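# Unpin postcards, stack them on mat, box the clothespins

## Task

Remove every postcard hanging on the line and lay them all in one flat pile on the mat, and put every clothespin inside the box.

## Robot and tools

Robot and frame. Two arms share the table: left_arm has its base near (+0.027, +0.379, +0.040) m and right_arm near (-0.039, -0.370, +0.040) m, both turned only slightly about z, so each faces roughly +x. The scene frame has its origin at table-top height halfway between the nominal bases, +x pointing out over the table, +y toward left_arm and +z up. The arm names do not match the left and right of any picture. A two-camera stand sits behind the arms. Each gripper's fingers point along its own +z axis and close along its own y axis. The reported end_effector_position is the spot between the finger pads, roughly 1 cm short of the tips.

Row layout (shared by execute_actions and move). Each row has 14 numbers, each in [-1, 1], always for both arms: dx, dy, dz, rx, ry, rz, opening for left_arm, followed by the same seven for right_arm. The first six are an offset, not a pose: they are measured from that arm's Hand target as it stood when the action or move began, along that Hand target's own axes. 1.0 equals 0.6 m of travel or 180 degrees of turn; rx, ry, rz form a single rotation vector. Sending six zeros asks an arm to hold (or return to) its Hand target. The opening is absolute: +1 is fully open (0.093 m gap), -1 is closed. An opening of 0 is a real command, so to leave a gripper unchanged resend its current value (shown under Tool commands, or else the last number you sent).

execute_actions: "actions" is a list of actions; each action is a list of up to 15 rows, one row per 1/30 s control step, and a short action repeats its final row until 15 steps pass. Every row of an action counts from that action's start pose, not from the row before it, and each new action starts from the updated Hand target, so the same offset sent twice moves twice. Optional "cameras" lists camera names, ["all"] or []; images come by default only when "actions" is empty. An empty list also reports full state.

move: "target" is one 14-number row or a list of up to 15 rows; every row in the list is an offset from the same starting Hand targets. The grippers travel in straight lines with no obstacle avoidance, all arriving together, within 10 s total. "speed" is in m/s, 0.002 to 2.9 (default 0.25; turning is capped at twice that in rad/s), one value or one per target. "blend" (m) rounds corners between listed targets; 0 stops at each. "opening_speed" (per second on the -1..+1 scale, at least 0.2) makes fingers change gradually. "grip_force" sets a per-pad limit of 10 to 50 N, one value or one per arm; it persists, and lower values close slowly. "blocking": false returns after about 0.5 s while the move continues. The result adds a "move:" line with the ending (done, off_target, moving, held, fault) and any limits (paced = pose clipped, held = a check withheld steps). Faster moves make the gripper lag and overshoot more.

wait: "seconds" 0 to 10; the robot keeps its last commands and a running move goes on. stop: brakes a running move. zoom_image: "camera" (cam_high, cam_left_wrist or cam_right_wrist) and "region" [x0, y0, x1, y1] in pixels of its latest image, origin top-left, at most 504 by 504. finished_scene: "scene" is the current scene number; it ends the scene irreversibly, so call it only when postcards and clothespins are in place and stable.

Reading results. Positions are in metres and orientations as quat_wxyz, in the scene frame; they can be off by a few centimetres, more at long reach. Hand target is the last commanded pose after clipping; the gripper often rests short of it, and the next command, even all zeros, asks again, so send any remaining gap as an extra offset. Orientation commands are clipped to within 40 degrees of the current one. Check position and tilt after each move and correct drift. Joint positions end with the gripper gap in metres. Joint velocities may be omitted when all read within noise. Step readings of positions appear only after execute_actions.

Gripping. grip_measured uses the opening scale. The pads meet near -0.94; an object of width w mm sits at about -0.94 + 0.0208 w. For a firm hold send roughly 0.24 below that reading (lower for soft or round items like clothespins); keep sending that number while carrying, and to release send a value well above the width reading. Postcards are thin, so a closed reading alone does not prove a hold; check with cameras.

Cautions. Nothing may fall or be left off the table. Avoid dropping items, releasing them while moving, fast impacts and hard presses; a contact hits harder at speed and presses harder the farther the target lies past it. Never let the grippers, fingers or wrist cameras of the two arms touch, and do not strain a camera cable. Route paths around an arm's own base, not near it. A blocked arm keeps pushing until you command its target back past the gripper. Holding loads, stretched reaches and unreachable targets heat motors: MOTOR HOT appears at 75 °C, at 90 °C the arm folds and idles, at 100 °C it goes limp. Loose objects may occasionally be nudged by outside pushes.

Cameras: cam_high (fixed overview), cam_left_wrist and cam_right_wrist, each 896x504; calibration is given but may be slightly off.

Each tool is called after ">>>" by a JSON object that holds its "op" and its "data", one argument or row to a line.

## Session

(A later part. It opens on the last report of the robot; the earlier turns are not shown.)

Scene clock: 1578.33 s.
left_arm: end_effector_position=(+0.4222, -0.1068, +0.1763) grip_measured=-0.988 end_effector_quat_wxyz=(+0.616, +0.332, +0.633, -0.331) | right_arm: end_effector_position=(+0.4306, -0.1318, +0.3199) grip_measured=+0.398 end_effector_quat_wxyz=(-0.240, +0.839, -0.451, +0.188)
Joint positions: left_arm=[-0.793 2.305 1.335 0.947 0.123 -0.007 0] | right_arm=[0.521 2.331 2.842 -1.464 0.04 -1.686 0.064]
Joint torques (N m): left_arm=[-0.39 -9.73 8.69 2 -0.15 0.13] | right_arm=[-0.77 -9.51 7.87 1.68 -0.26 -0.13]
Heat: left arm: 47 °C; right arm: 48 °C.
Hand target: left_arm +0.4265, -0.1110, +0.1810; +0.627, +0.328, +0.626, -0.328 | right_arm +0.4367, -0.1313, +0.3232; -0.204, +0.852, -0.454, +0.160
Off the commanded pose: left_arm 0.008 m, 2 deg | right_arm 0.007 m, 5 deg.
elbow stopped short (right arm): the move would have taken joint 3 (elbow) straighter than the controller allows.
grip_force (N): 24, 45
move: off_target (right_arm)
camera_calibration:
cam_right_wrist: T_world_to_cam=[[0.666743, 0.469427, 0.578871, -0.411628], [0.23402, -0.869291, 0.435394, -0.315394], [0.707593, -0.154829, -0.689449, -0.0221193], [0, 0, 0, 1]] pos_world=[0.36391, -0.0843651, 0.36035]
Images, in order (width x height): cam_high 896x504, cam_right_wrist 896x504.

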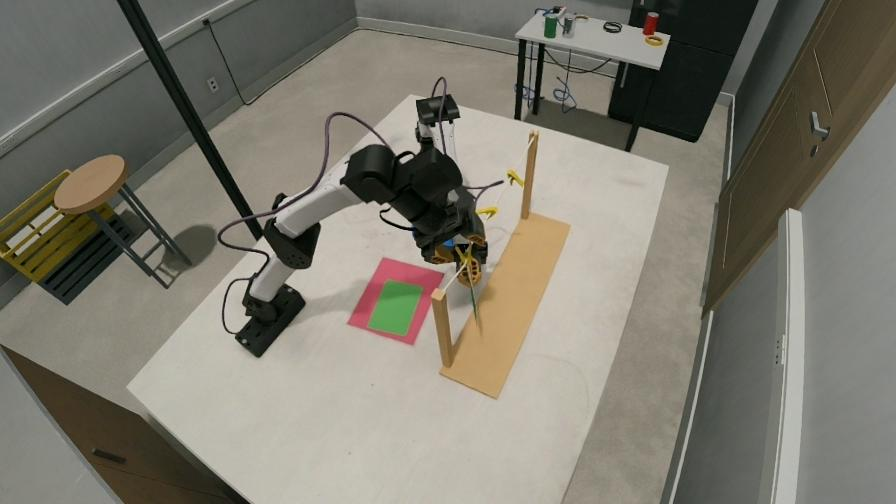

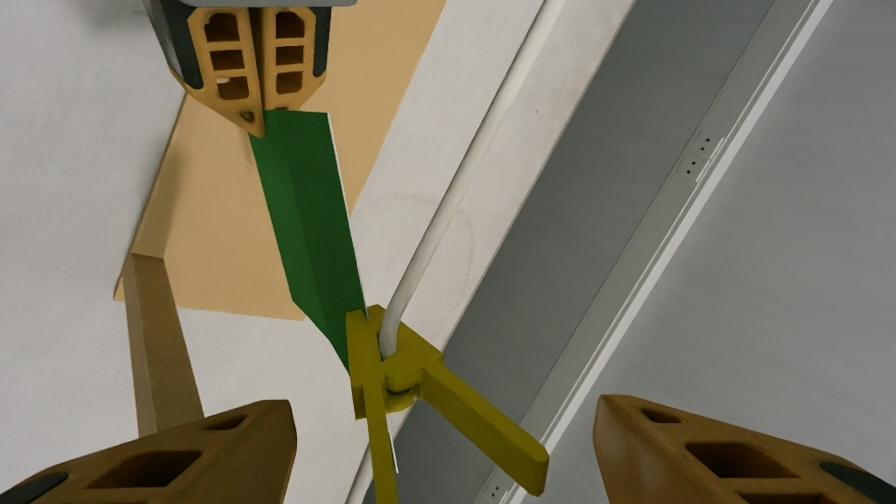

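>>> {"op": "move", "data": {
  "target": [0,0,0,0,0,0,-1,0,0,0,0,0,0,-0.9],
  "speed": 0.06,
  "cameras": ["cam_right_wrist","cam_high"]
}}

>>> {"op": "zoom_image", "data": {
  "camera": "cam_high",
  "region": [410, 190, 530, 310]
}}

Scene clock: 1586.03 s.
left_arm: end_effector_position=(+0.4223, -0.1068, +0.1751) grip_measured=-0.988 end_effector_quat_wxyz=(+0.614, +0.333, +0.635, -0.331) | right_arm: end_effector_position=(+0.4309, -0.1320, +0.3201) grip_measured=-0.750 end_effector_quat_wxyz=(-0.240, +0.839, -0.451, +0.188)
Joint positions: left_arm=[-0.793 2.305 1.335 0.942 0.123 -0.007 0] | right_arm=[0.52 2.331 2.842 -1.463 0.039 -1.687 0.009]
Joint torques (N m): left_arm=[-0.36 -9.78 8.68 2.06 -0.15 0.12] | right_arm=[-0.83 -9.51 7.86 1.66 -0.24 -0.13]
Heat: left arm: 48 °C; right arm: 48 °C.
Hand target: left_arm +0.4265, -0.1111, +0.1809; +0.627, +0.328, +0.627, -0.328 | right_arm +0.4368, -0.1314, +0.3232; -0.204, +0.852, -0.454, +0.160
Off the commanded pose: left_arm 0.008 m, 2 deg | right_arm 0.007 m, 5 deg.
elbow stopped short (right arm): the move would have taken joint 3 (elbow) straighter than the controller allows.
grip_force (N): 24, 45
move: off_target (right_arm)
camera_calibration:
cam_right_wrist: T_world_to_cam=[[0.666086, 0.46919, 0.579819, -0.411909], [0.233871, -0.869544, 0.434969, -0.315515], [0.708261, -0.154124, -0.688921, -0.0225275], [0, 0, 0, 1]] pos_world=[0.364112, -0.0845628, 0.360552]
Images, in order (width x height): cam_high 896x504, cam_right_wrist 896x504.

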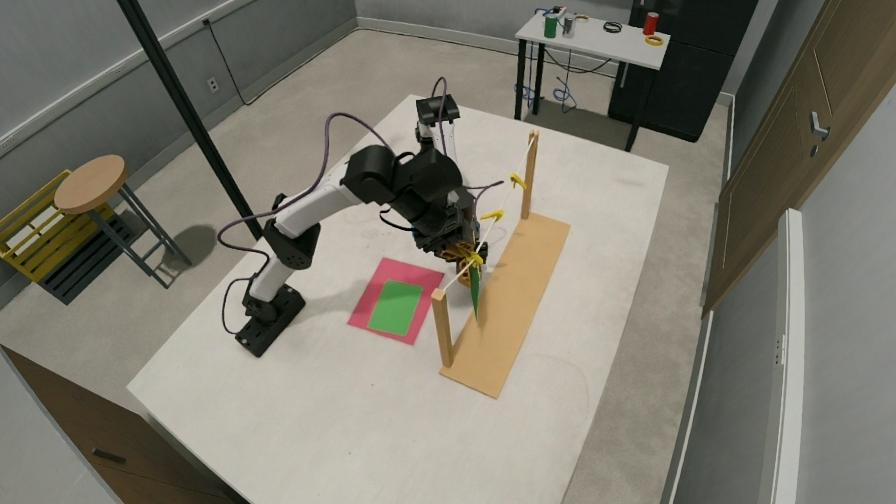

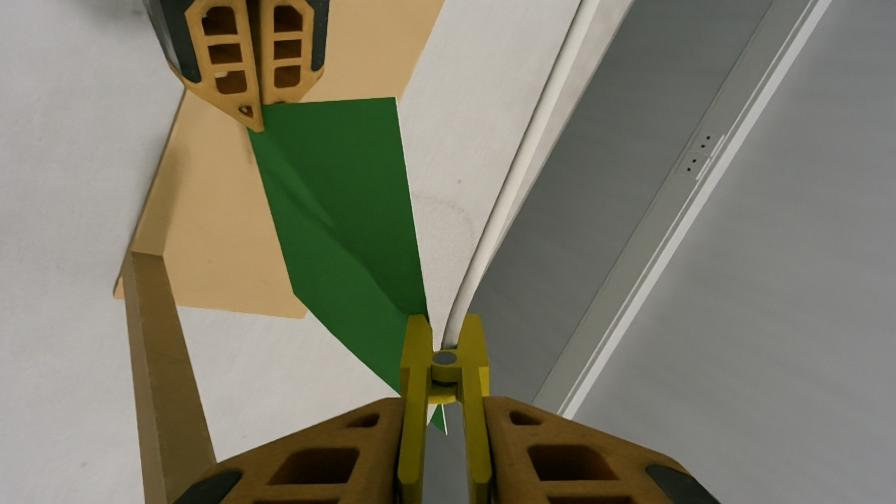

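Scaled by 4.200 from the camera's 896x504 image, which has a finer 1280x720 frame.

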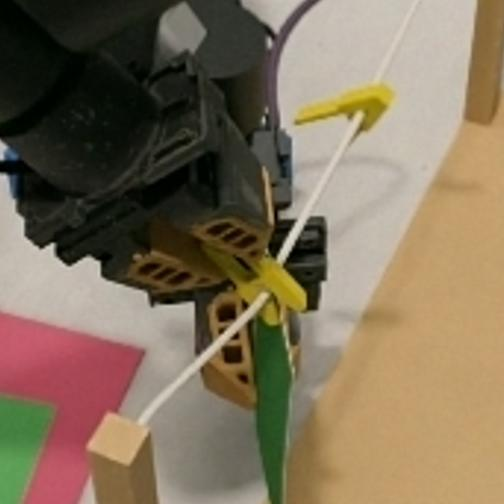

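>>> {"op": "move", "data": {
  "target": [0.083,0,0,0,0,0,-1,0.0102,-0.0575,-0.1008,0,0,0,-0.9],
  "speed": 0.07,
  "cameras": ["all"]
}}

>>> {"op": "zoom_image", "data": {
  "camera": "cam_high",
  "region": [410, 170, 530, 310]
}}

Scene clock: 1595.73 s.
left_arm: end_effector_position=(+0.4224, -0.1070, +0.1214) grip_measured=-0.988 end_effector_quat_wxyz=(+0.608, +0.335, +0.640, -0.328) | right_arm: end_effector_position=(+0.4326, -0.1310, +0.3536) grip_measured=-0.759 end_effector_quat_wxyz=(-0.281, +0.824, -0.442, +0.217)
Joint positions: left_arm=[-0.793 2.44 1.335 1.06 0.123 -0.007 0] | right_arm=[0.52 2.282 2.842 -1.405 0.039 -1.691 0.009]
Joint torques (N m): left_arm=[-0.32 -10.29 7.8 2.18 -0.17 0.14] | right_arm=[-0.73 -13.89 7.83 2.24 -0.22 -0.14]
Heat: left arm: 49 °C; right arm: 49 °C.
Hand target: left_arm +0.4265, -0.1111, +0.1311; +0.627, +0.328, +0.626, -0.328 | right_arm +0.4368, -0.1314, +0.3930; -0.204, +0.852, -0.454, +0.160
Off the commanded pose: left_arm 0.011 m, 3 deg | right_arm 0.040 m, 12 deg.
elbow stopped short (right arm): the move would have taken joint 3 (elbow) straighter than the controller allows.
grip_force (N): 24, 45
move: off_target (left_arm, right_arm)
camera_calibration:
cam_left_wrist: T_world_to_cam=[[-0.835394, -0.549594, -0.00792007, 0.295802], [-0.244438, 0.384379, -0.890226, 0.292763], [0.492307, -0.741754, -0.45545, -0.146351], [0, 0, 0, 1]] pos_world=[0.390723, -0.0585178, 0.196312]
cam_right_wrist: T_world_to_cam=[[0.605263, 0.44221, 0.661897, -0.439181], [0.196504, -0.888771, 0.414092, -0.308633], [0.77139, -0.120569, -0.624836, -0.0460902], [0, 0, 0, 1]] pos_world=[0.362021, -0.0856505, 0.389696]

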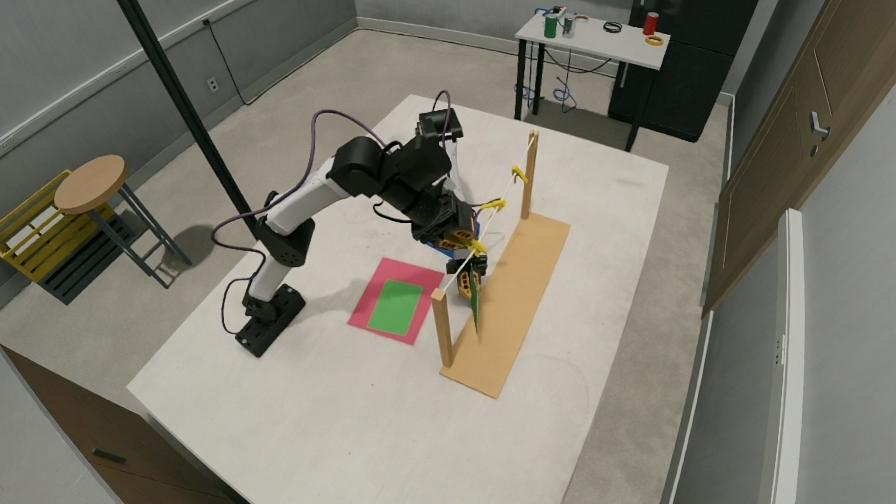

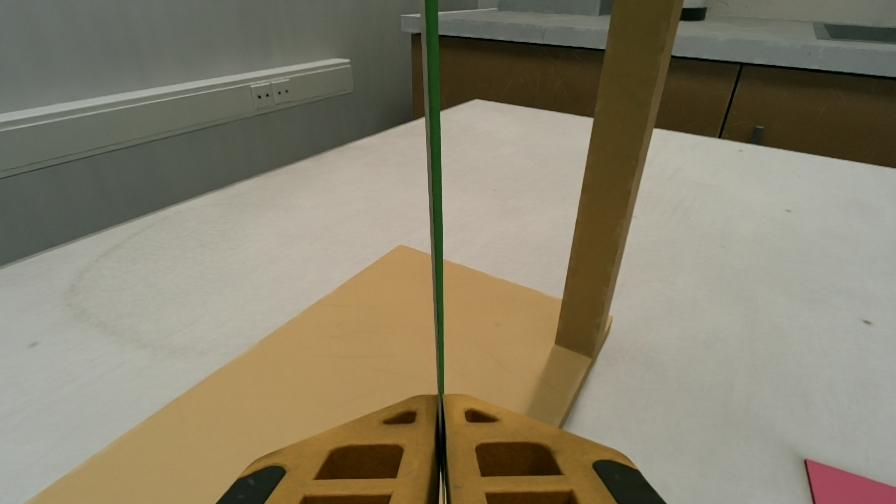

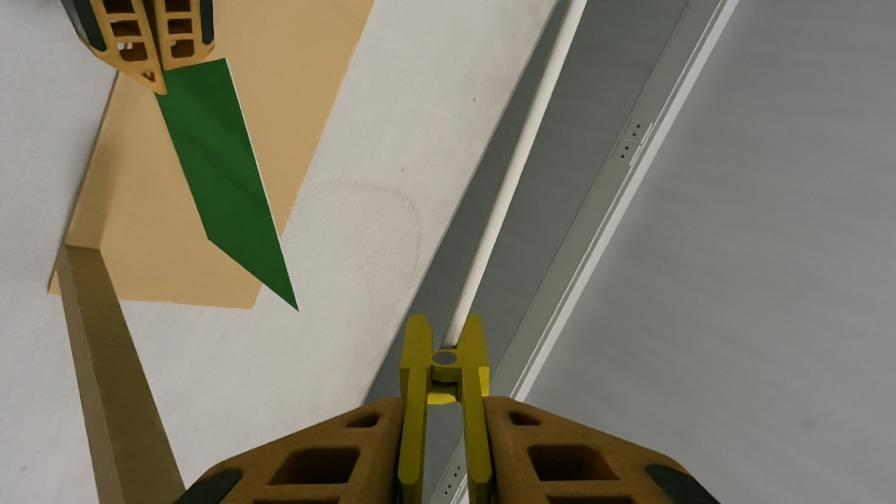

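Scaled by 3.600 from the camera's 896x504 image, which has a finer 1280x720 frame.

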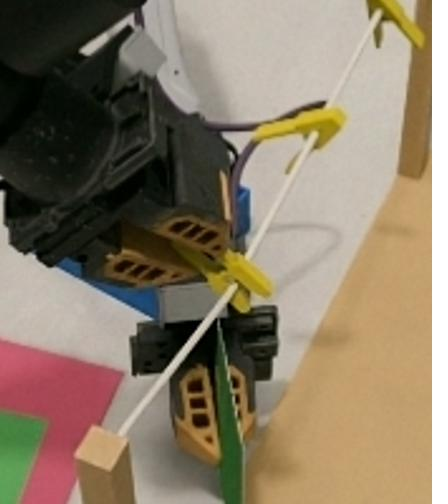

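>>> {"op": "move", "data": {
  "target": [0,0,-0.2,0,0,0,-1,0.0567,0.0617,-0.0142,0,0,0,-0.9],
  "speed": 0.07,
  "cameras": ["all"]
}}

>>> {"op": "zoom_image", "data": {
  "camera": "cam_high",
  "region": [410, 170, 530, 310]
}}

Scene clock: 1642.57 s.
left_arm: end_effector_position=(+0.3559, -0.0137, +0.0984) grip_measured=-0.988 end_effector_quat_wxyz=(+0.597, +0.335, +0.655, -0.319) | right_arm: end_effector_position=(+0.4278, -0.1728, +0.3547) grip_measured=-0.759 end_effector_quat_wxyz=(-0.261, +0.832, -0.447, +0.199)
Joint positions: left_arm=[-0.768 2.265 0.789 1.394 0.135 -0.007 0] | right_arm=[0.432 2.253 2.842 -1.492 -0.021 -1.756 0.009]
Joint torques (N m): left_arm=[0.66 -12.96 3.25 2.27 0.08 0.14] | right_arm=[-1.1 -13.55 7.62 1.74 -0.14 -0.14]
Motor temperatures (°C): left_arm=[23 44 37 49 23 25 23] | right_arm=[23 62 46 39 24 25 25]
Heat: left arm: 49 °C; right arm: 62 °C.
Hand target: left_arm +0.3580, -0.0125, +0.1311; +0.627, +0.328, +0.626, -0.328 | right_arm +0.4248, -0.1803, +0.3852; -0.204, +0.852, -0.454, +0.160
Off the commanded pose: left_arm 0.033 m, 5 deg | right_arm 0.031 m, 8 deg.
elbow stopped short (right arm): the move would have taken joint 3 (elbow) straighter than the controller allows.
grip_force (N): 24, 45
move: off_target (left_arm, right_arm)
camera_calibration:
cam_left_wrist: T_world_to_cam=[[-0.827888, -0.560891, -0.0017871, 0.287856], [-0.272805, 0.405447, -0.872462, 0.228822], [0.490081, -0.721813, -0.488678, -0.0504856], [0, 0, 0, 1]] pos_world=[0.325478, 0.0322394, 0.175482]
cam_right_wrist: T_world_to_cam=[[0.64004, 0.455217, 0.618972, -0.415943], [0.21862, -0.880192, 0.421268, -0.355775], [0.736583, -0.134309, -0.662878, -0.0207778], [0, 0, 0, 1]] pos_world=[0.359304, -0.126597, 0.39356]

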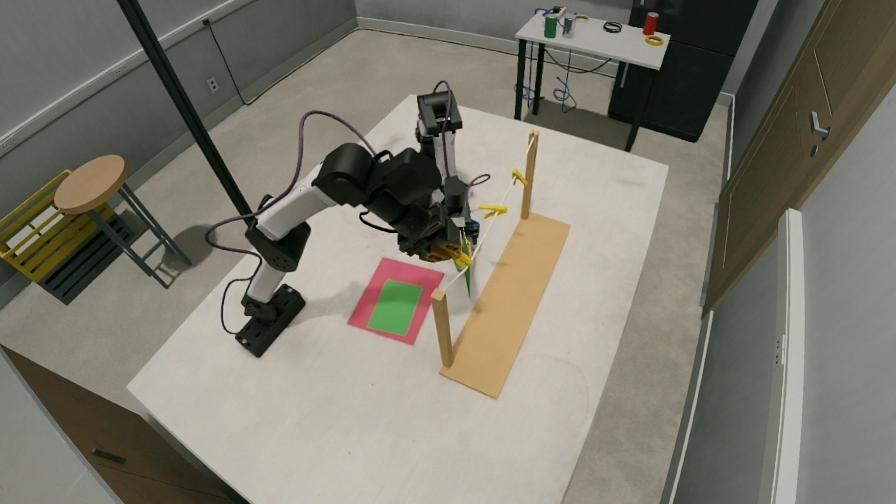

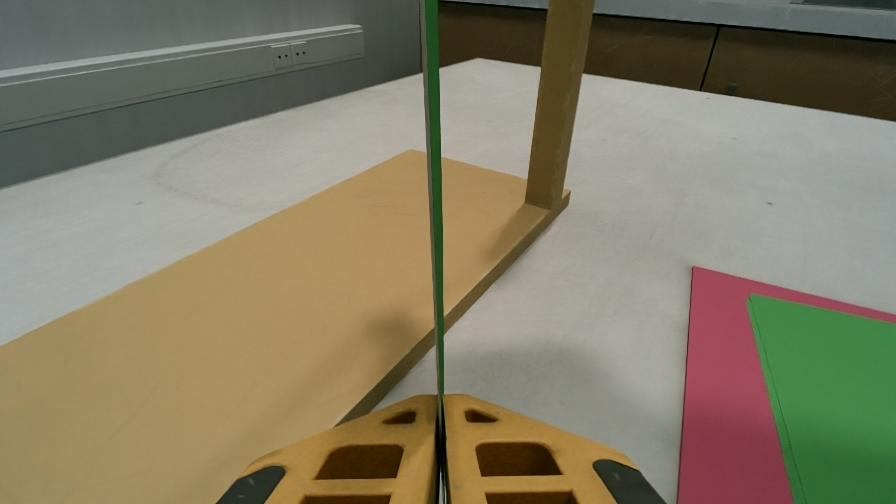

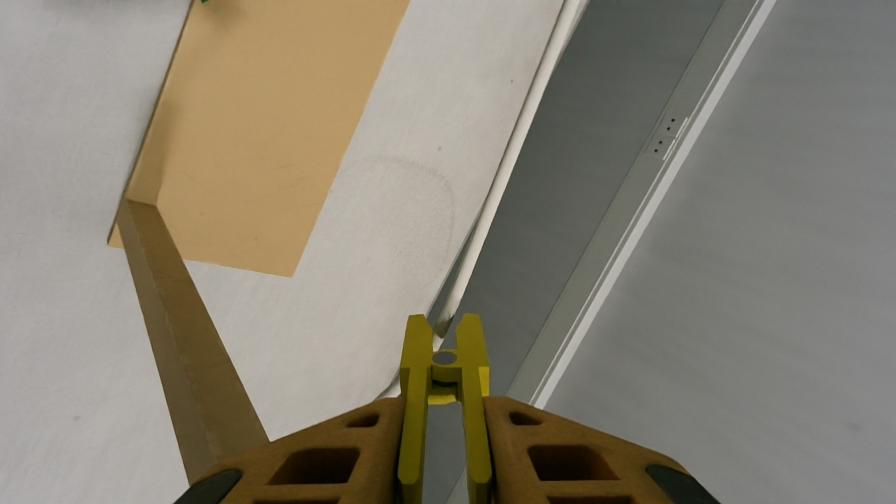

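Scaled by 3.600 from the camera's 896x504 image, which has a finer 1280x720 frame.

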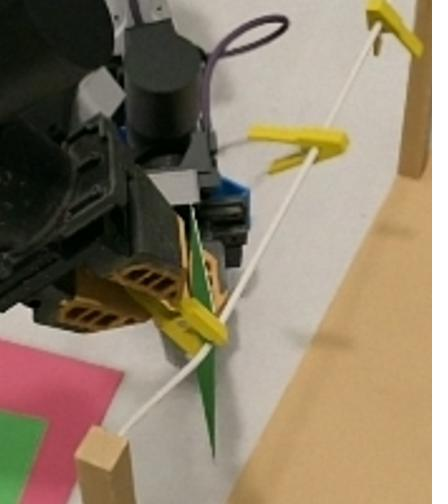

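>>> {"op": "move", "data": {
  "target": [0,0,-0.1,0,0,0,-1,0.014,0.0084,-0.0034,0.0687,-0.0906,0.0586,-0.9],
  "speed": 0.1,
  "cameras": ["cam_high","cam_right_wrist"]
}}

>>> {"op": "zoom_image", "data": {
  "camera": "cam_high",
  "region": [410, 170, 530, 310]
}}

Scene clock: 1651.20 s.
left_arm: end_effector_position=(+0.3204, +0.0370, +0.0896) grip_measured=-0.988 end_effector_quat_wxyz=(+0.573, +0.341, +0.677, -0.312) | right_arm: end_effector_position=(+0.4281, -0.1879, +0.3652) grip_measured=-0.759 end_effector_quat_wxyz=(-0.365, +0.796, -0.478, +0.068)
Joint positions: left_arm=[-0.739 2.156 0.531 1.474 0.165 -0.006 0] | right_arm=[0.278 2.251 2.842 -1.498 -0.405 -1.68 0.009]
Joint torques (N m): left_arm=[0.73 -11.06 2.52 2.83 0.08 0.15] | right_arm=[-0.8 -11.75 7.53 1.62 -0.43 0.14]
Motor temperatures (°C): left_arm=[23 45 36 51 23 25 23] | right_arm=[23 63 45 38 24 25 25]
Heat: left arm: 51 °C; right arm: 63 °C.
Hand target: left_arm +0.3237, +0.0367, +0.1311; +0.627, +0.328, +0.626, -0.328 | right_arm +0.4249, -0.1904, +0.3852; -0.370, +0.794, -0.477, +0.066
Off the commanded pose: left_arm 0.042 m, 9 deg | right_arm 0.020 m, 1 deg.
elbow stopped short (right arm): the move would have taken joint 3 (elbow) straighter than the controller allows.
joint sent to its limit (left arm) — joint 4 (wrist pitch), upper limit. The joint targets still meet the commanded pose.
grip_force (N): 24, 45
move: off_target (left_arm, right_arm)
camera_calibration:
cam_right_wrist: T_world_to_cam=[[0.711967, 0.265731, 0.649992, -0.493468], [0.276028, -0.957029, 0.0889083, -0.291166], [0.645687, 0.116116, -0.754722, 0.103471], [0, 0, 0, 1]] pos_world=[0.364893, -0.159539, 0.424729]
Images, in order (width x height): cam_high 896x504, cam_right_wrist 896x504.

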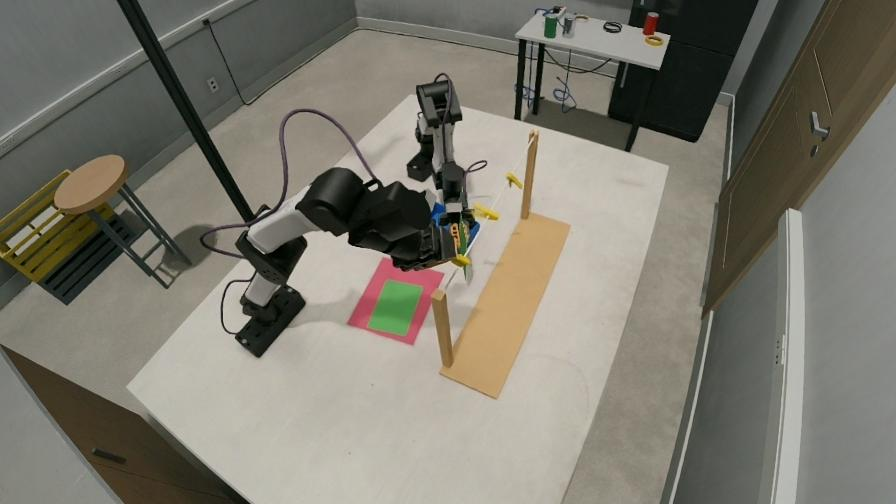

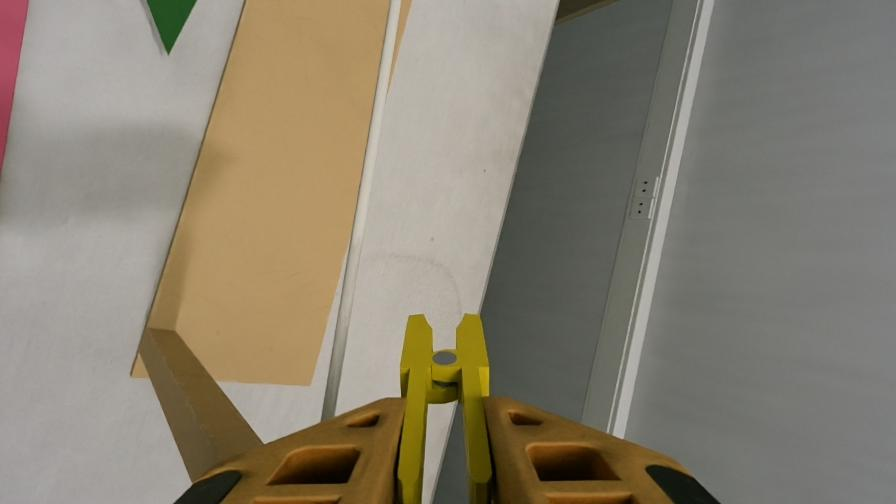

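Scaled by 3.600 from the camera's 896x504 image, which has a finer 1280x720 frame.

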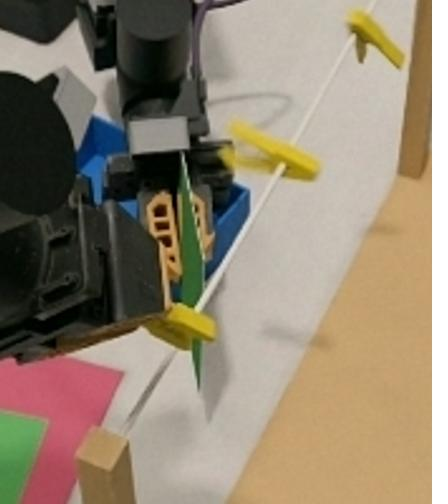

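>>> {"op": "move", "data": {
  "target": [
    [-0.2817,-0.0355,-0.4565,0,0,0,-1,-0.1405,0.1332,-0.0838,0,0,0,-0.9],
    [-0.2817,-0.0355,-0.4565,0,0,0,-1,-0.4285,0.279,0.278,0,0,0,-0.9]
  ],
  "speed": 0.2,
  "blend": [0.03,0],
  "cameras": ["all"]
}}

Scene clock: 1688.33 s.
left_arm: end_effector_position=(+0.1581, +0.2499, +0.2881) grip_measured=-0.989 end_effector_quat_wxyz=(+0.611, +0.316, +0.643, -0.339) | right_arm: end_effector_position=(+0.2415, +0.0540, +0.2130) grip_measured=-0.759 end_effector_quat_wxyz=(-0.356, +0.804, -0.472, +0.067)
Joint positions: left_arm=[0.321 -0.001 0.368 -0.442 1.223 0.019 0] | right_arm=[1.063 1.857 1.557 -0.537 0.114 -1.099 0.009]
Joint torques (N m): left_arm=[0.57 1.78 8.92 1.47 0.17 0.16] | right_arm=[0.05 -8.8 8.92 1.95 -0.05 0.18]
Motor temperatures (°C): left_arm=[23 40 34 61 23 25 23] | right_arm=[23 56 45 37 24 25 26]
Heat: left arm: 61 °C; right arm: 56 °C.
Hand target: left_arm +0.1500, +0.2496, +0.3001; +0.627, +0.328, +0.626, -0.328 | right_arm +0.2448, +0.0594, +0.2204; -0.370, +0.794, -0.477, +0.066
Off the commanded pose: left_arm 0.014 m, 3 deg | right_arm 0.010 m, 2 deg.
joint sent to its limit (left arm) — joint 2 (shoulder), lower limit. The joint targets still meet the commanded pose.
grip_force (N): 24, 45
move: off_target (left_arm)
camera_calibration:
cam_left_wrist: T_world_to_cam=[[-0.826825, -0.561714, 0.0289565, 0.263481], [-0.267527, 0.347461, -0.898721, 0.25473], [0.494763, -0.750832, -0.437563, 0.321241], [0, 0, 0, 1]] pos_world=[0.127062, 0.30069, 0.361865]
cam_right_wrist: T_world_to_cam=[[0.712187, 0.290057, 0.639262, -0.325058], [0.291999, -0.950529, 0.105981, -0.00257756], [0.638378, 0.111186, -0.761651, 0.0844386], [0, 0, 0, 1]] pos_world=[0.178351, 0.082447, 0.272383]

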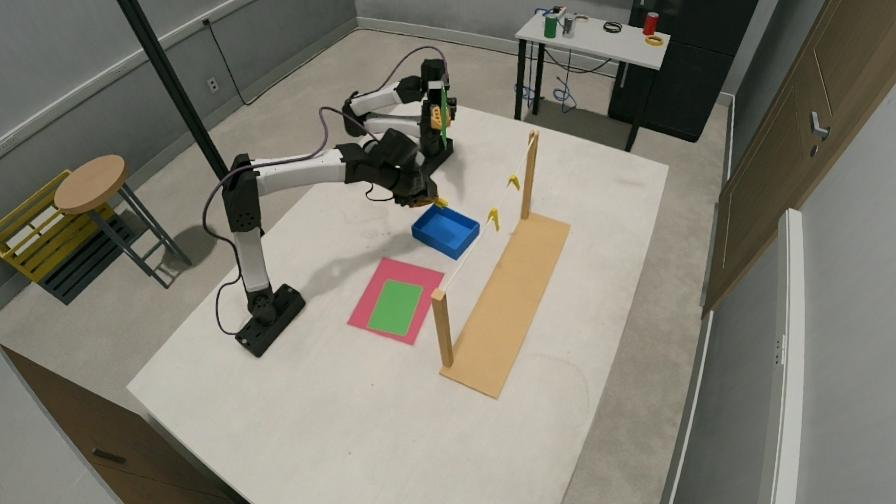

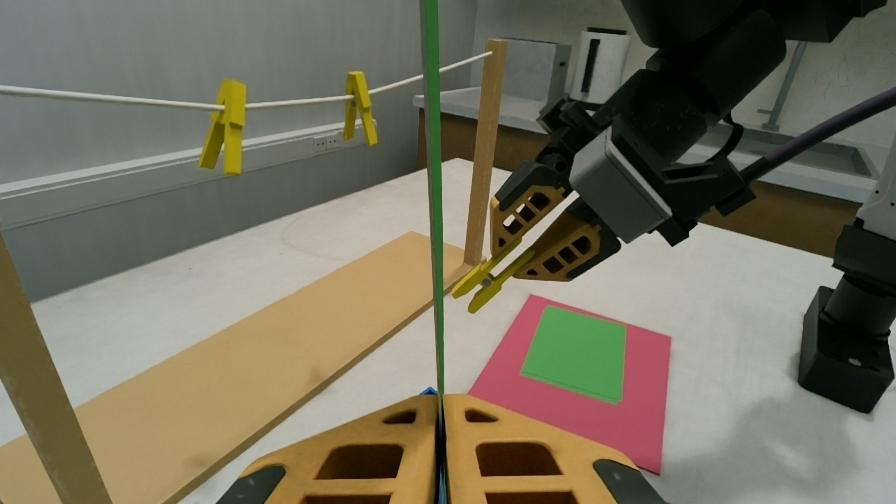

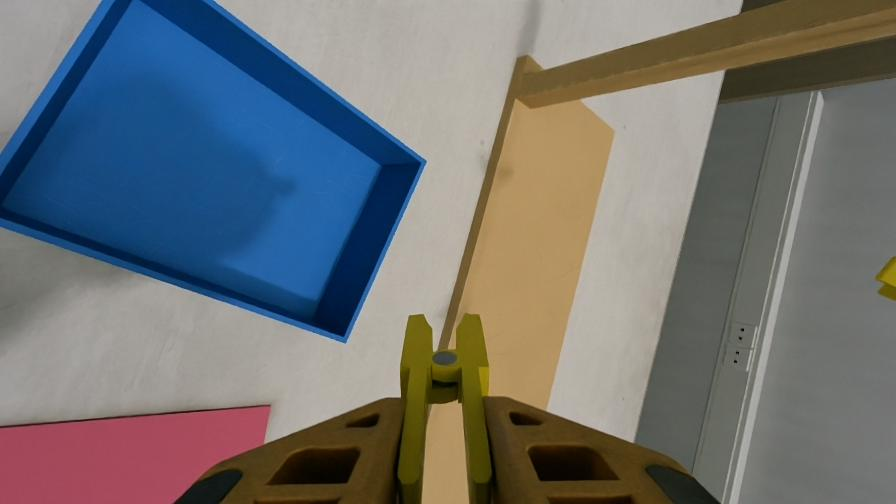

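>>> {"op": "move", "data": {
  "target": [
    [0.033,0.137,0.095,0,0,0,-1,0.0215,0.1387,0.196,0,0,0,-0.9],
    [0.033,0.137,0.095,0,0,0,-1,0.0215,0.1387,0.196,0,0,0,-0.2],
    [0.033,0.137,0.095,0,0,0,-1,0,0,-0.05,0,0,0,-0.2]
  ],
  "speed": 0.12,
  "cameras": ["all"]
}}

Scene clock: 1703.03 s.
left_arm: end_effector_position=(+0.2481, +0.2501, +0.2806) grip_measured=-0.989 end_effector_quat_wxyz=(+0.622, +0.327, +0.629, -0.331) | right_arm: end_effector_position=(+0.2274, +0.0427, +0.2177) grip_measured=-0.202 end_effector_quat_wxyz=(-0.347, +0.804, -0.478, +0.070)
Joint positions: left_arm=[0.142 0.593 0.279 0.301 1.05 0.002 0] | right_arm=[1.083 1.804 1.52 -0.574 0.136 -1.077 0.036]
Joint torques (N m): left_arm=[-0.65 0.99 6.58 1.82 -0.12 0] | right_arm=[-0.94 -10.92 10.37 1.68 -0.18 0.01]
Motor temperatures (°C): left_arm=[23 37 36 54 23 25 23] | right_arm=[23 54 45 37 24 25 26]
Heat: left arm: 54 °C; right arm: 54 °C.
Hand target: left_arm +0.2501, +0.2497, +0.2803; +0.627, +0.328, +0.626, -0.328 | right_arm +0.2309, +0.0437, +0.2418; -0.370, +0.794, -0.477, +0.066
Off the commanded pose: left_arm 0.002 m, 1 deg | right_arm 0.024 m, 3 deg.
grip_force (N): 24, 45
move: off_target (right_arm)
camera_calibration:
cam_left_wrist: T_world_to_cam=[[-0.830767, -0.556487, -0.0121768, 0.349425], [-0.225514, 0.356505, -0.906668, 0.26154], [0.50889, -0.750484, -0.421668, 0.265496], [0, 0, 0, 1]] pos_world=[0.214163, 0.300461, 0.353336]
cam_right_wrist: T_world_to_cam=[[0.720492, 0.292073, 0.628955, -0.314448], [0.281727, -0.952039, 0.119377, -0.0101609], [0.633657, 0.0911838, -0.768221, 0.101737], [0, 0, 0, 1]] pos_world=[0.164954, 0.0728914, 0.277143]

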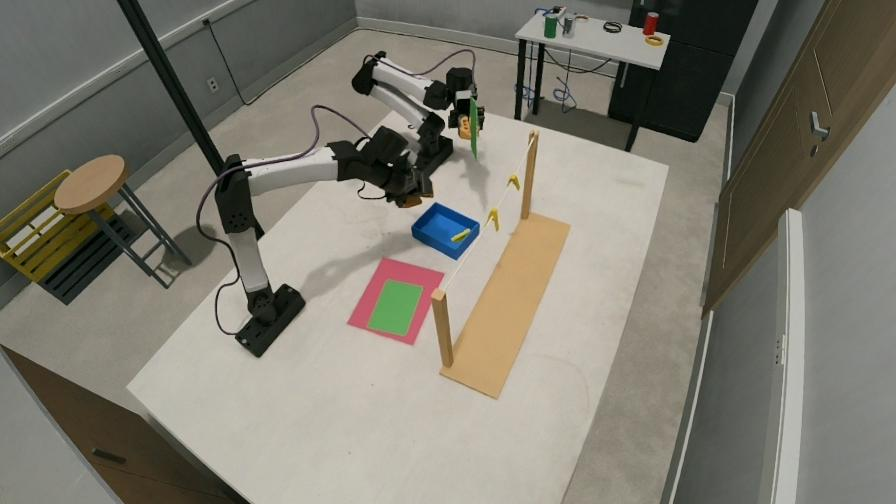

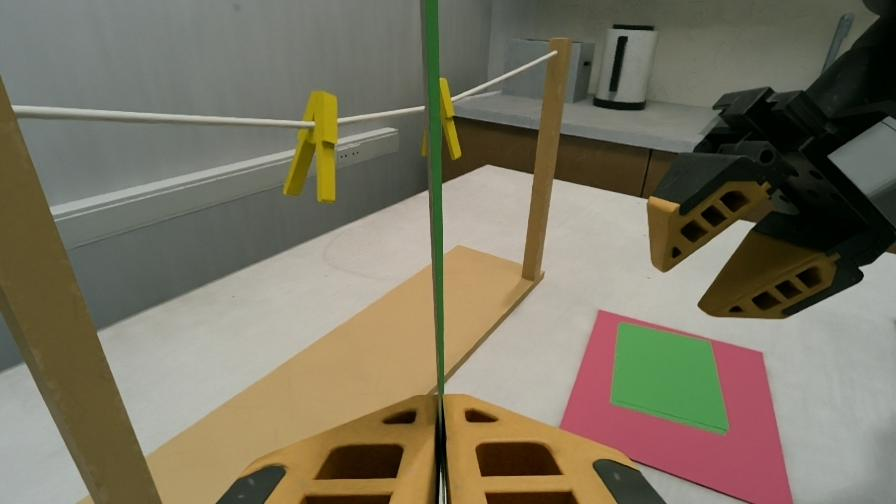

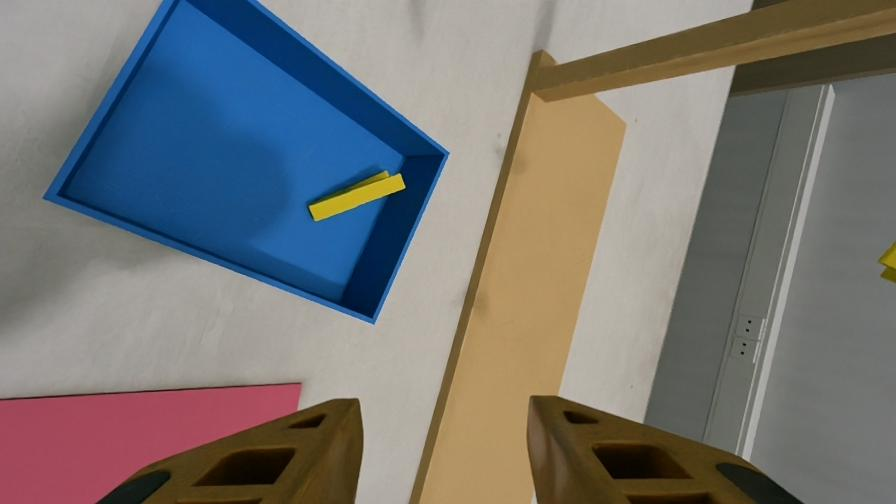

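>>> {"op": "move", "data": {
  "target": [
    [0,0,0,0,0,0,-1,0.1152,0.1627,-0.1482,-0.2403,-0.2893,0.7496,-0.3],
    [0.1,-0.2328,0.1017,-0.1776,0.1783,0.4768,-1,0.1152,0.1627,-0.1482,-0.2403,-0.2893,0.7496,-0.3]
  ],
  "speed": [0.4,0.3],
  "cameras": ["all"]
}}

Scene clock: 1737.93 s.
left_arm: end_effector_position=(+0.1706, +0.1188, +0.2208) grip_measured=-0.989 end_effector_quat_wxyz=(+0.551, +0.567, +0.433, +0.432) | right_arm: end_effector_position=(+0.1600, -0.0859, +0.2250) grip_measured=-0.299 end_effector_quat_wxyz=(+0.090, +0.087, +0.705, +0.698)
Joint positions: left_arm=[-1.597 1.374 0.338 0.921 -1.403 1.47 0] | right_arm=[0.693 1.295 0.258 1.023 -0.666 1.558 0.031]
Joint torques (N m): left_arm=[-0.25 -2.73 4.79 1.64 -0.19 0] | right_arm=[0.77 -2.65 5.67 2.4 -0.02 0.03]
Motor temperatures (°C): left_arm=[23 32 36 50 23 25 23] | right_arm=[23 54 45 39 24 25 25]
Heat: left arm: 50 °C; right arm: 54 °C.
Hand target: left_arm +0.1701, +0.1199, +0.2202; +0.558, +0.559, +0.434, +0.434 | right_arm +0.1581, -0.0852, +0.2248; +0.089, +0.089, +0.702, +0.701
Off the commanded pose: left_arm 0.001 m, 1 deg | right_arm 0.002 m, 1 deg.
grip_force (N): 24, 45
move: done
camera_calibration:
cam_left_wrist: T_world_to_cam=[[-0.0213669, 0.0401646, -0.998965, 0.220196], [-0.173514, 0.98388, 0.0432694, -0.0564577], [0.9846, 0.174259, -0.0140534, -0.0997787], [0, 0, 0, 1]] pos_world=[0.0931507, 0.0640909, 0.221009]
cam_right_wrist: T_world_to_cam=[[-0.00758208, -0.0169384, -0.999828, 0.223564], [-0.980796, -0.194742, 0.0107369, 0.177067], [-0.194891, 0.980708, -0.0151365, 0.201252], [0, 0, 0, 1]] pos_world=[0.214583, -0.1591, 0.22467]

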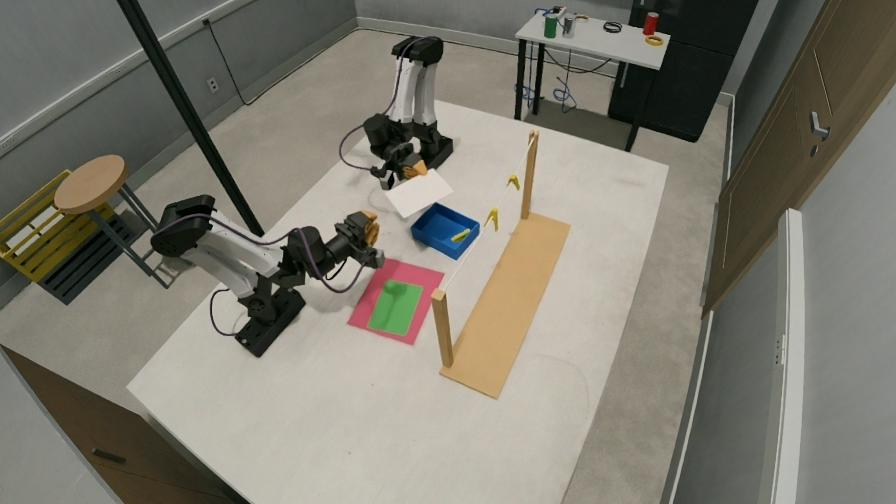

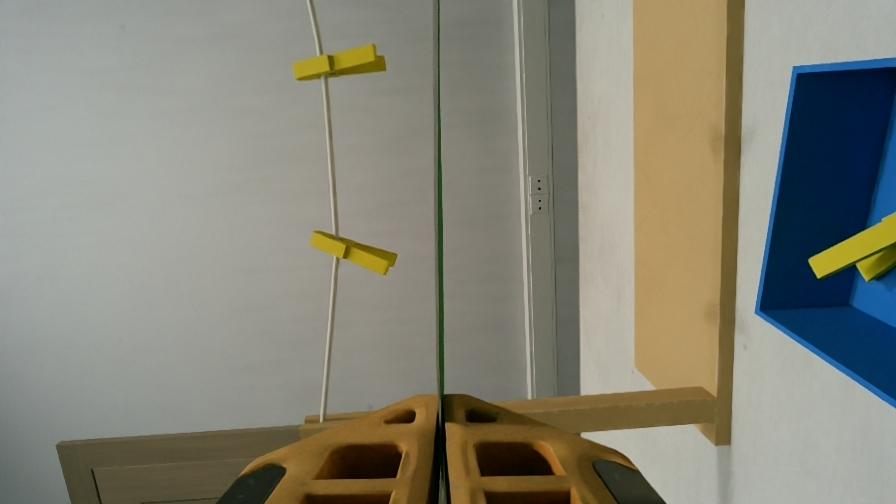

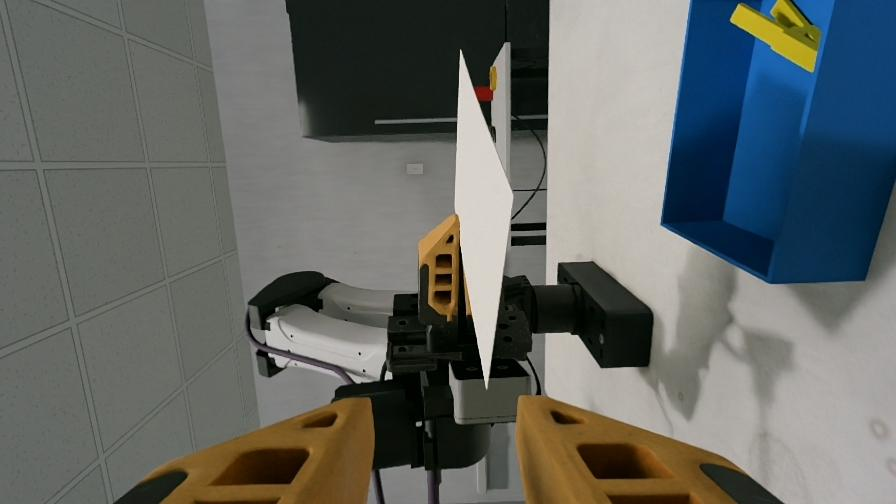

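>>> {"op": "move", "data": {
  "target": [
    [0.0,0,0,0,0,0,-1,0.0201,-0.03,0.06,0,0,0,-0.3],
    [0,0,0,0,0,0,-1,0.0201,-0.03,0.1448,0,0,0,-0.3]
  ],
  "speed": 0.08,
  "cameras": ["cam_left_wrist","cam_right_wrist"]
}}

Scene clock: 1753.17 s.
left_arm: end_effector_position=(+0.1706, +0.1188, +0.2209) grip_measured=-0.989 end_effector_quat_wxyz=(+0.551, +0.567, +0.433, +0.432) | right_arm: end_effector_position=(+0.1650, -0.0046, +0.1953) grip_measured=-0.299 end_effector_quat_wxyz=(+0.084, +0.092, +0.715, +0.688)
Joint positions: left_arm=[-1.597 1.374 0.338 0.921 -1.403 1.47 0] | right_arm=[0.932 1.678 0.443 1.193 -0.429 1.56 0.031]
Joint torques (N m): left_arm=[-0.31 -3.03 5.09 1.56 -0.22 -0.11] | right_arm=[0.65 -4.92 7.94 2.44 -0.04 0.03]
Motor temperatures (°C): left_arm=[23 32 35 49 23 25 23] | right_arm=[23 49 43 41 24 25 25]
Heat: left arm: 49 °C; right arm: 49 °C.
Hand target: left_arm +0.1701, +0.1202, +0.2202; +0.553, +0.562, +0.438, +0.431 (not the last commanded pose) | right_arm +0.1681, +0.0019, +0.2069; +0.089, +0.089, +0.702, +0.701
Off the commanded pose: left_arm 0.001 m, 1 deg | right_arm 0.014 m, 2 deg.
grip_force (N): 24, 45
move: off_target (right_arm)
camera_calibration:
cam_left_wrist: T_world_to_cam=[[-0.0213669, 0.0401646, -0.998965, 0.220196], [-0.173514, 0.98388, 0.0432694, -0.0564577], [0.9846, 0.174259, -0.0140534, -0.0997787], [0, 0, 0, 1]] pos_world=[0.0931507, 0.0640909, 0.221009]
cam_right_wrist: T_world_to_cam=[[-0.0252579, -0.0416022, -0.998815, 0.197866], [-0.980015, -0.196176, 0.0329535, 0.193582], [-0.197315, 0.979686, -0.0358157, 0.126488], [0, 0, 0, 1]] pos_world=[0.219669, -0.0777106, 0.195782]
Images, in order (width x height): cam_left_wrist 896x504, cam_right_wrist 896x504.

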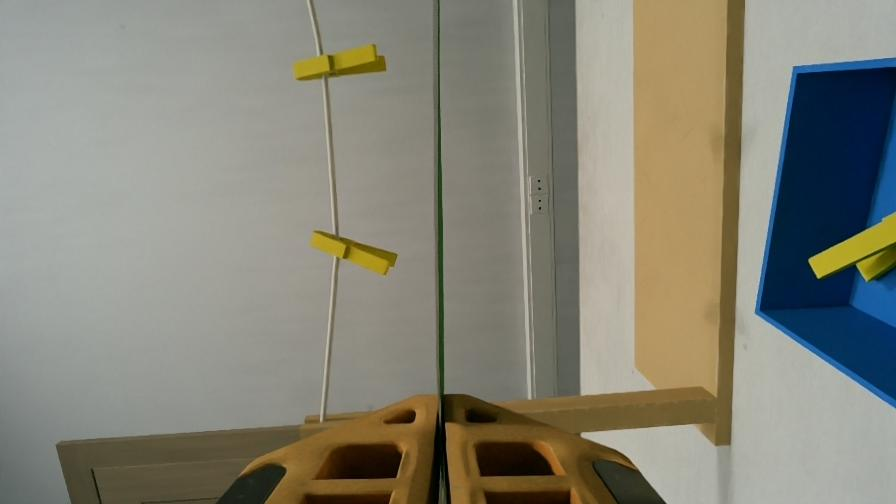

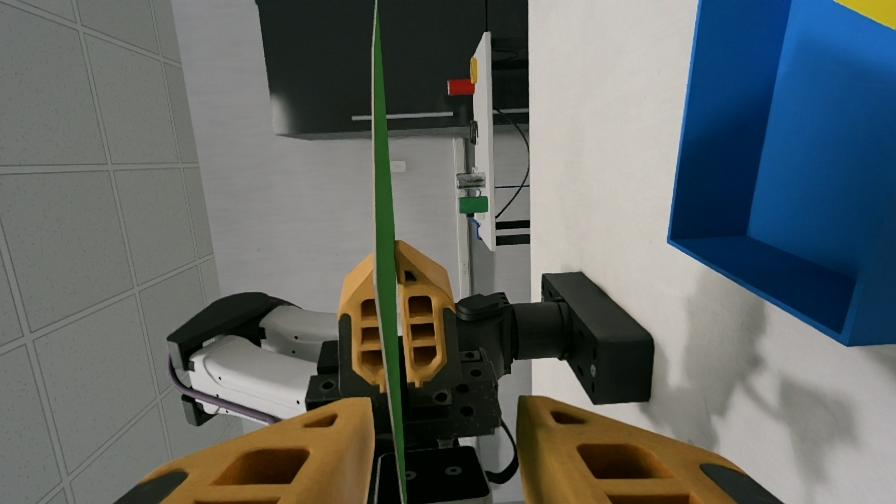

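>>> {"op": "move", "data": {
  "target": [
    [0,0,0,0,0,0,-1,0,0.015,0.01,0,0,0,-0.3],
    [0,0,0,0,0,0,-1,0,0.015,0.01,0,0,0,-1]
  ],
  "speed": 0.08,
  "grip_force": [24,24],
  "cameras": ["cam_left_wrist","cam_right_wrist"]
}}

Scene clock: 1762.60 s.
left_arm: end_effector_position=(+0.1706, +0.1188, +0.2209) grip_measured=-0.989 end_effector_quat_wxyz=(+0.551, +0.567, +0.433, +0.432) | right_arm: end_effector_position=(+0.1683, +0.0018, +0.2004) grip_measured=-0.988 end_effector_quat_wxyz=(+0.083, +0.096, +0.714, +0.689)
Joint positions: left_arm=[-1.597 1.374 0.338 0.921 -1.403 1.47 0] | right_arm=[0.939 1.678 0.475 1.162 -0.418 1.568 0]
Joint torques (N m): left_arm=[-0.27 -3.02 5.11 1.53 -0.19 -0.08] | right_arm=[0.77 -7.08 8.14 2.21 -0.04 -0.06]
Heat: left arm: 48 °C; right arm: 47 °C.
Hand target: left_arm +0.1701, +0.1202, +0.2202; +0.553, +0.562, +0.438, +0.431 | right_arm +0.1696, +0.0077, +0.2160; +0.089, +0.089, +0.701, +0.702
Off the commanded pose: left_arm 0.002 m, 1 deg | right_arm 0.017 m, 2 deg.
grip_force (N): 24, 24
move: off_target (right_arm); target 2's new opening was sent with right_arm's hand 0.017 m and 2 deg from that target
camera_calibration:
cam_left_wrist: T_world_to_cam=[[-0.0213669, 0.0401646, -0.998965, 0.220196], [-0.173514, 0.98388, 0.0432694, -0.0564577], [0.9846, 0.174259, -0.0140534, -0.0997787], [0, 0, 0, 1]] pos_world=[0.0931507, 0.0640909, 0.221009]
cam_right_wrist: T_world_to_cam=[[-0.0313945, -0.0379584, -0.998786, 0.204222], [-0.980612, -0.192214, 0.0381283, 0.196983], [-0.193428, 0.980619, -0.031188, 0.119441], [0, 0, 0, 1]] pos_world=[0.222679, -0.0715116, 0.200189]
Images, in order (width x height): cam_left_wrist 896x504, cam_right_wrist 896x504.

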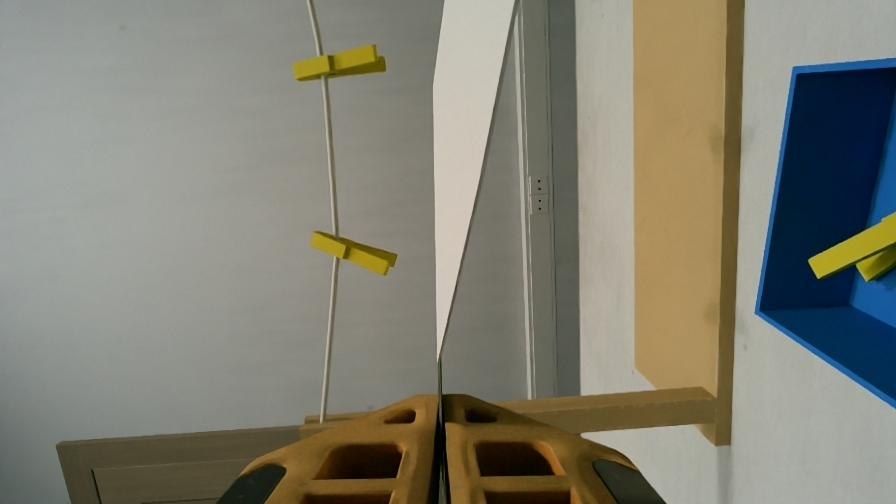

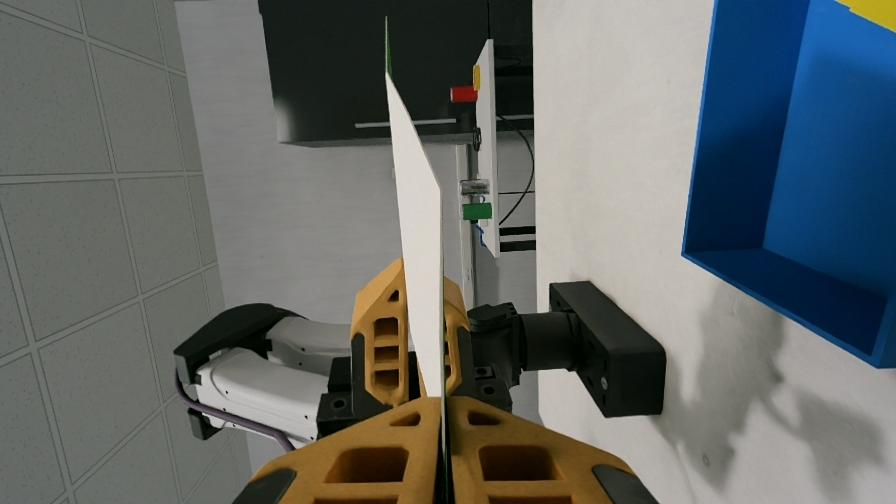

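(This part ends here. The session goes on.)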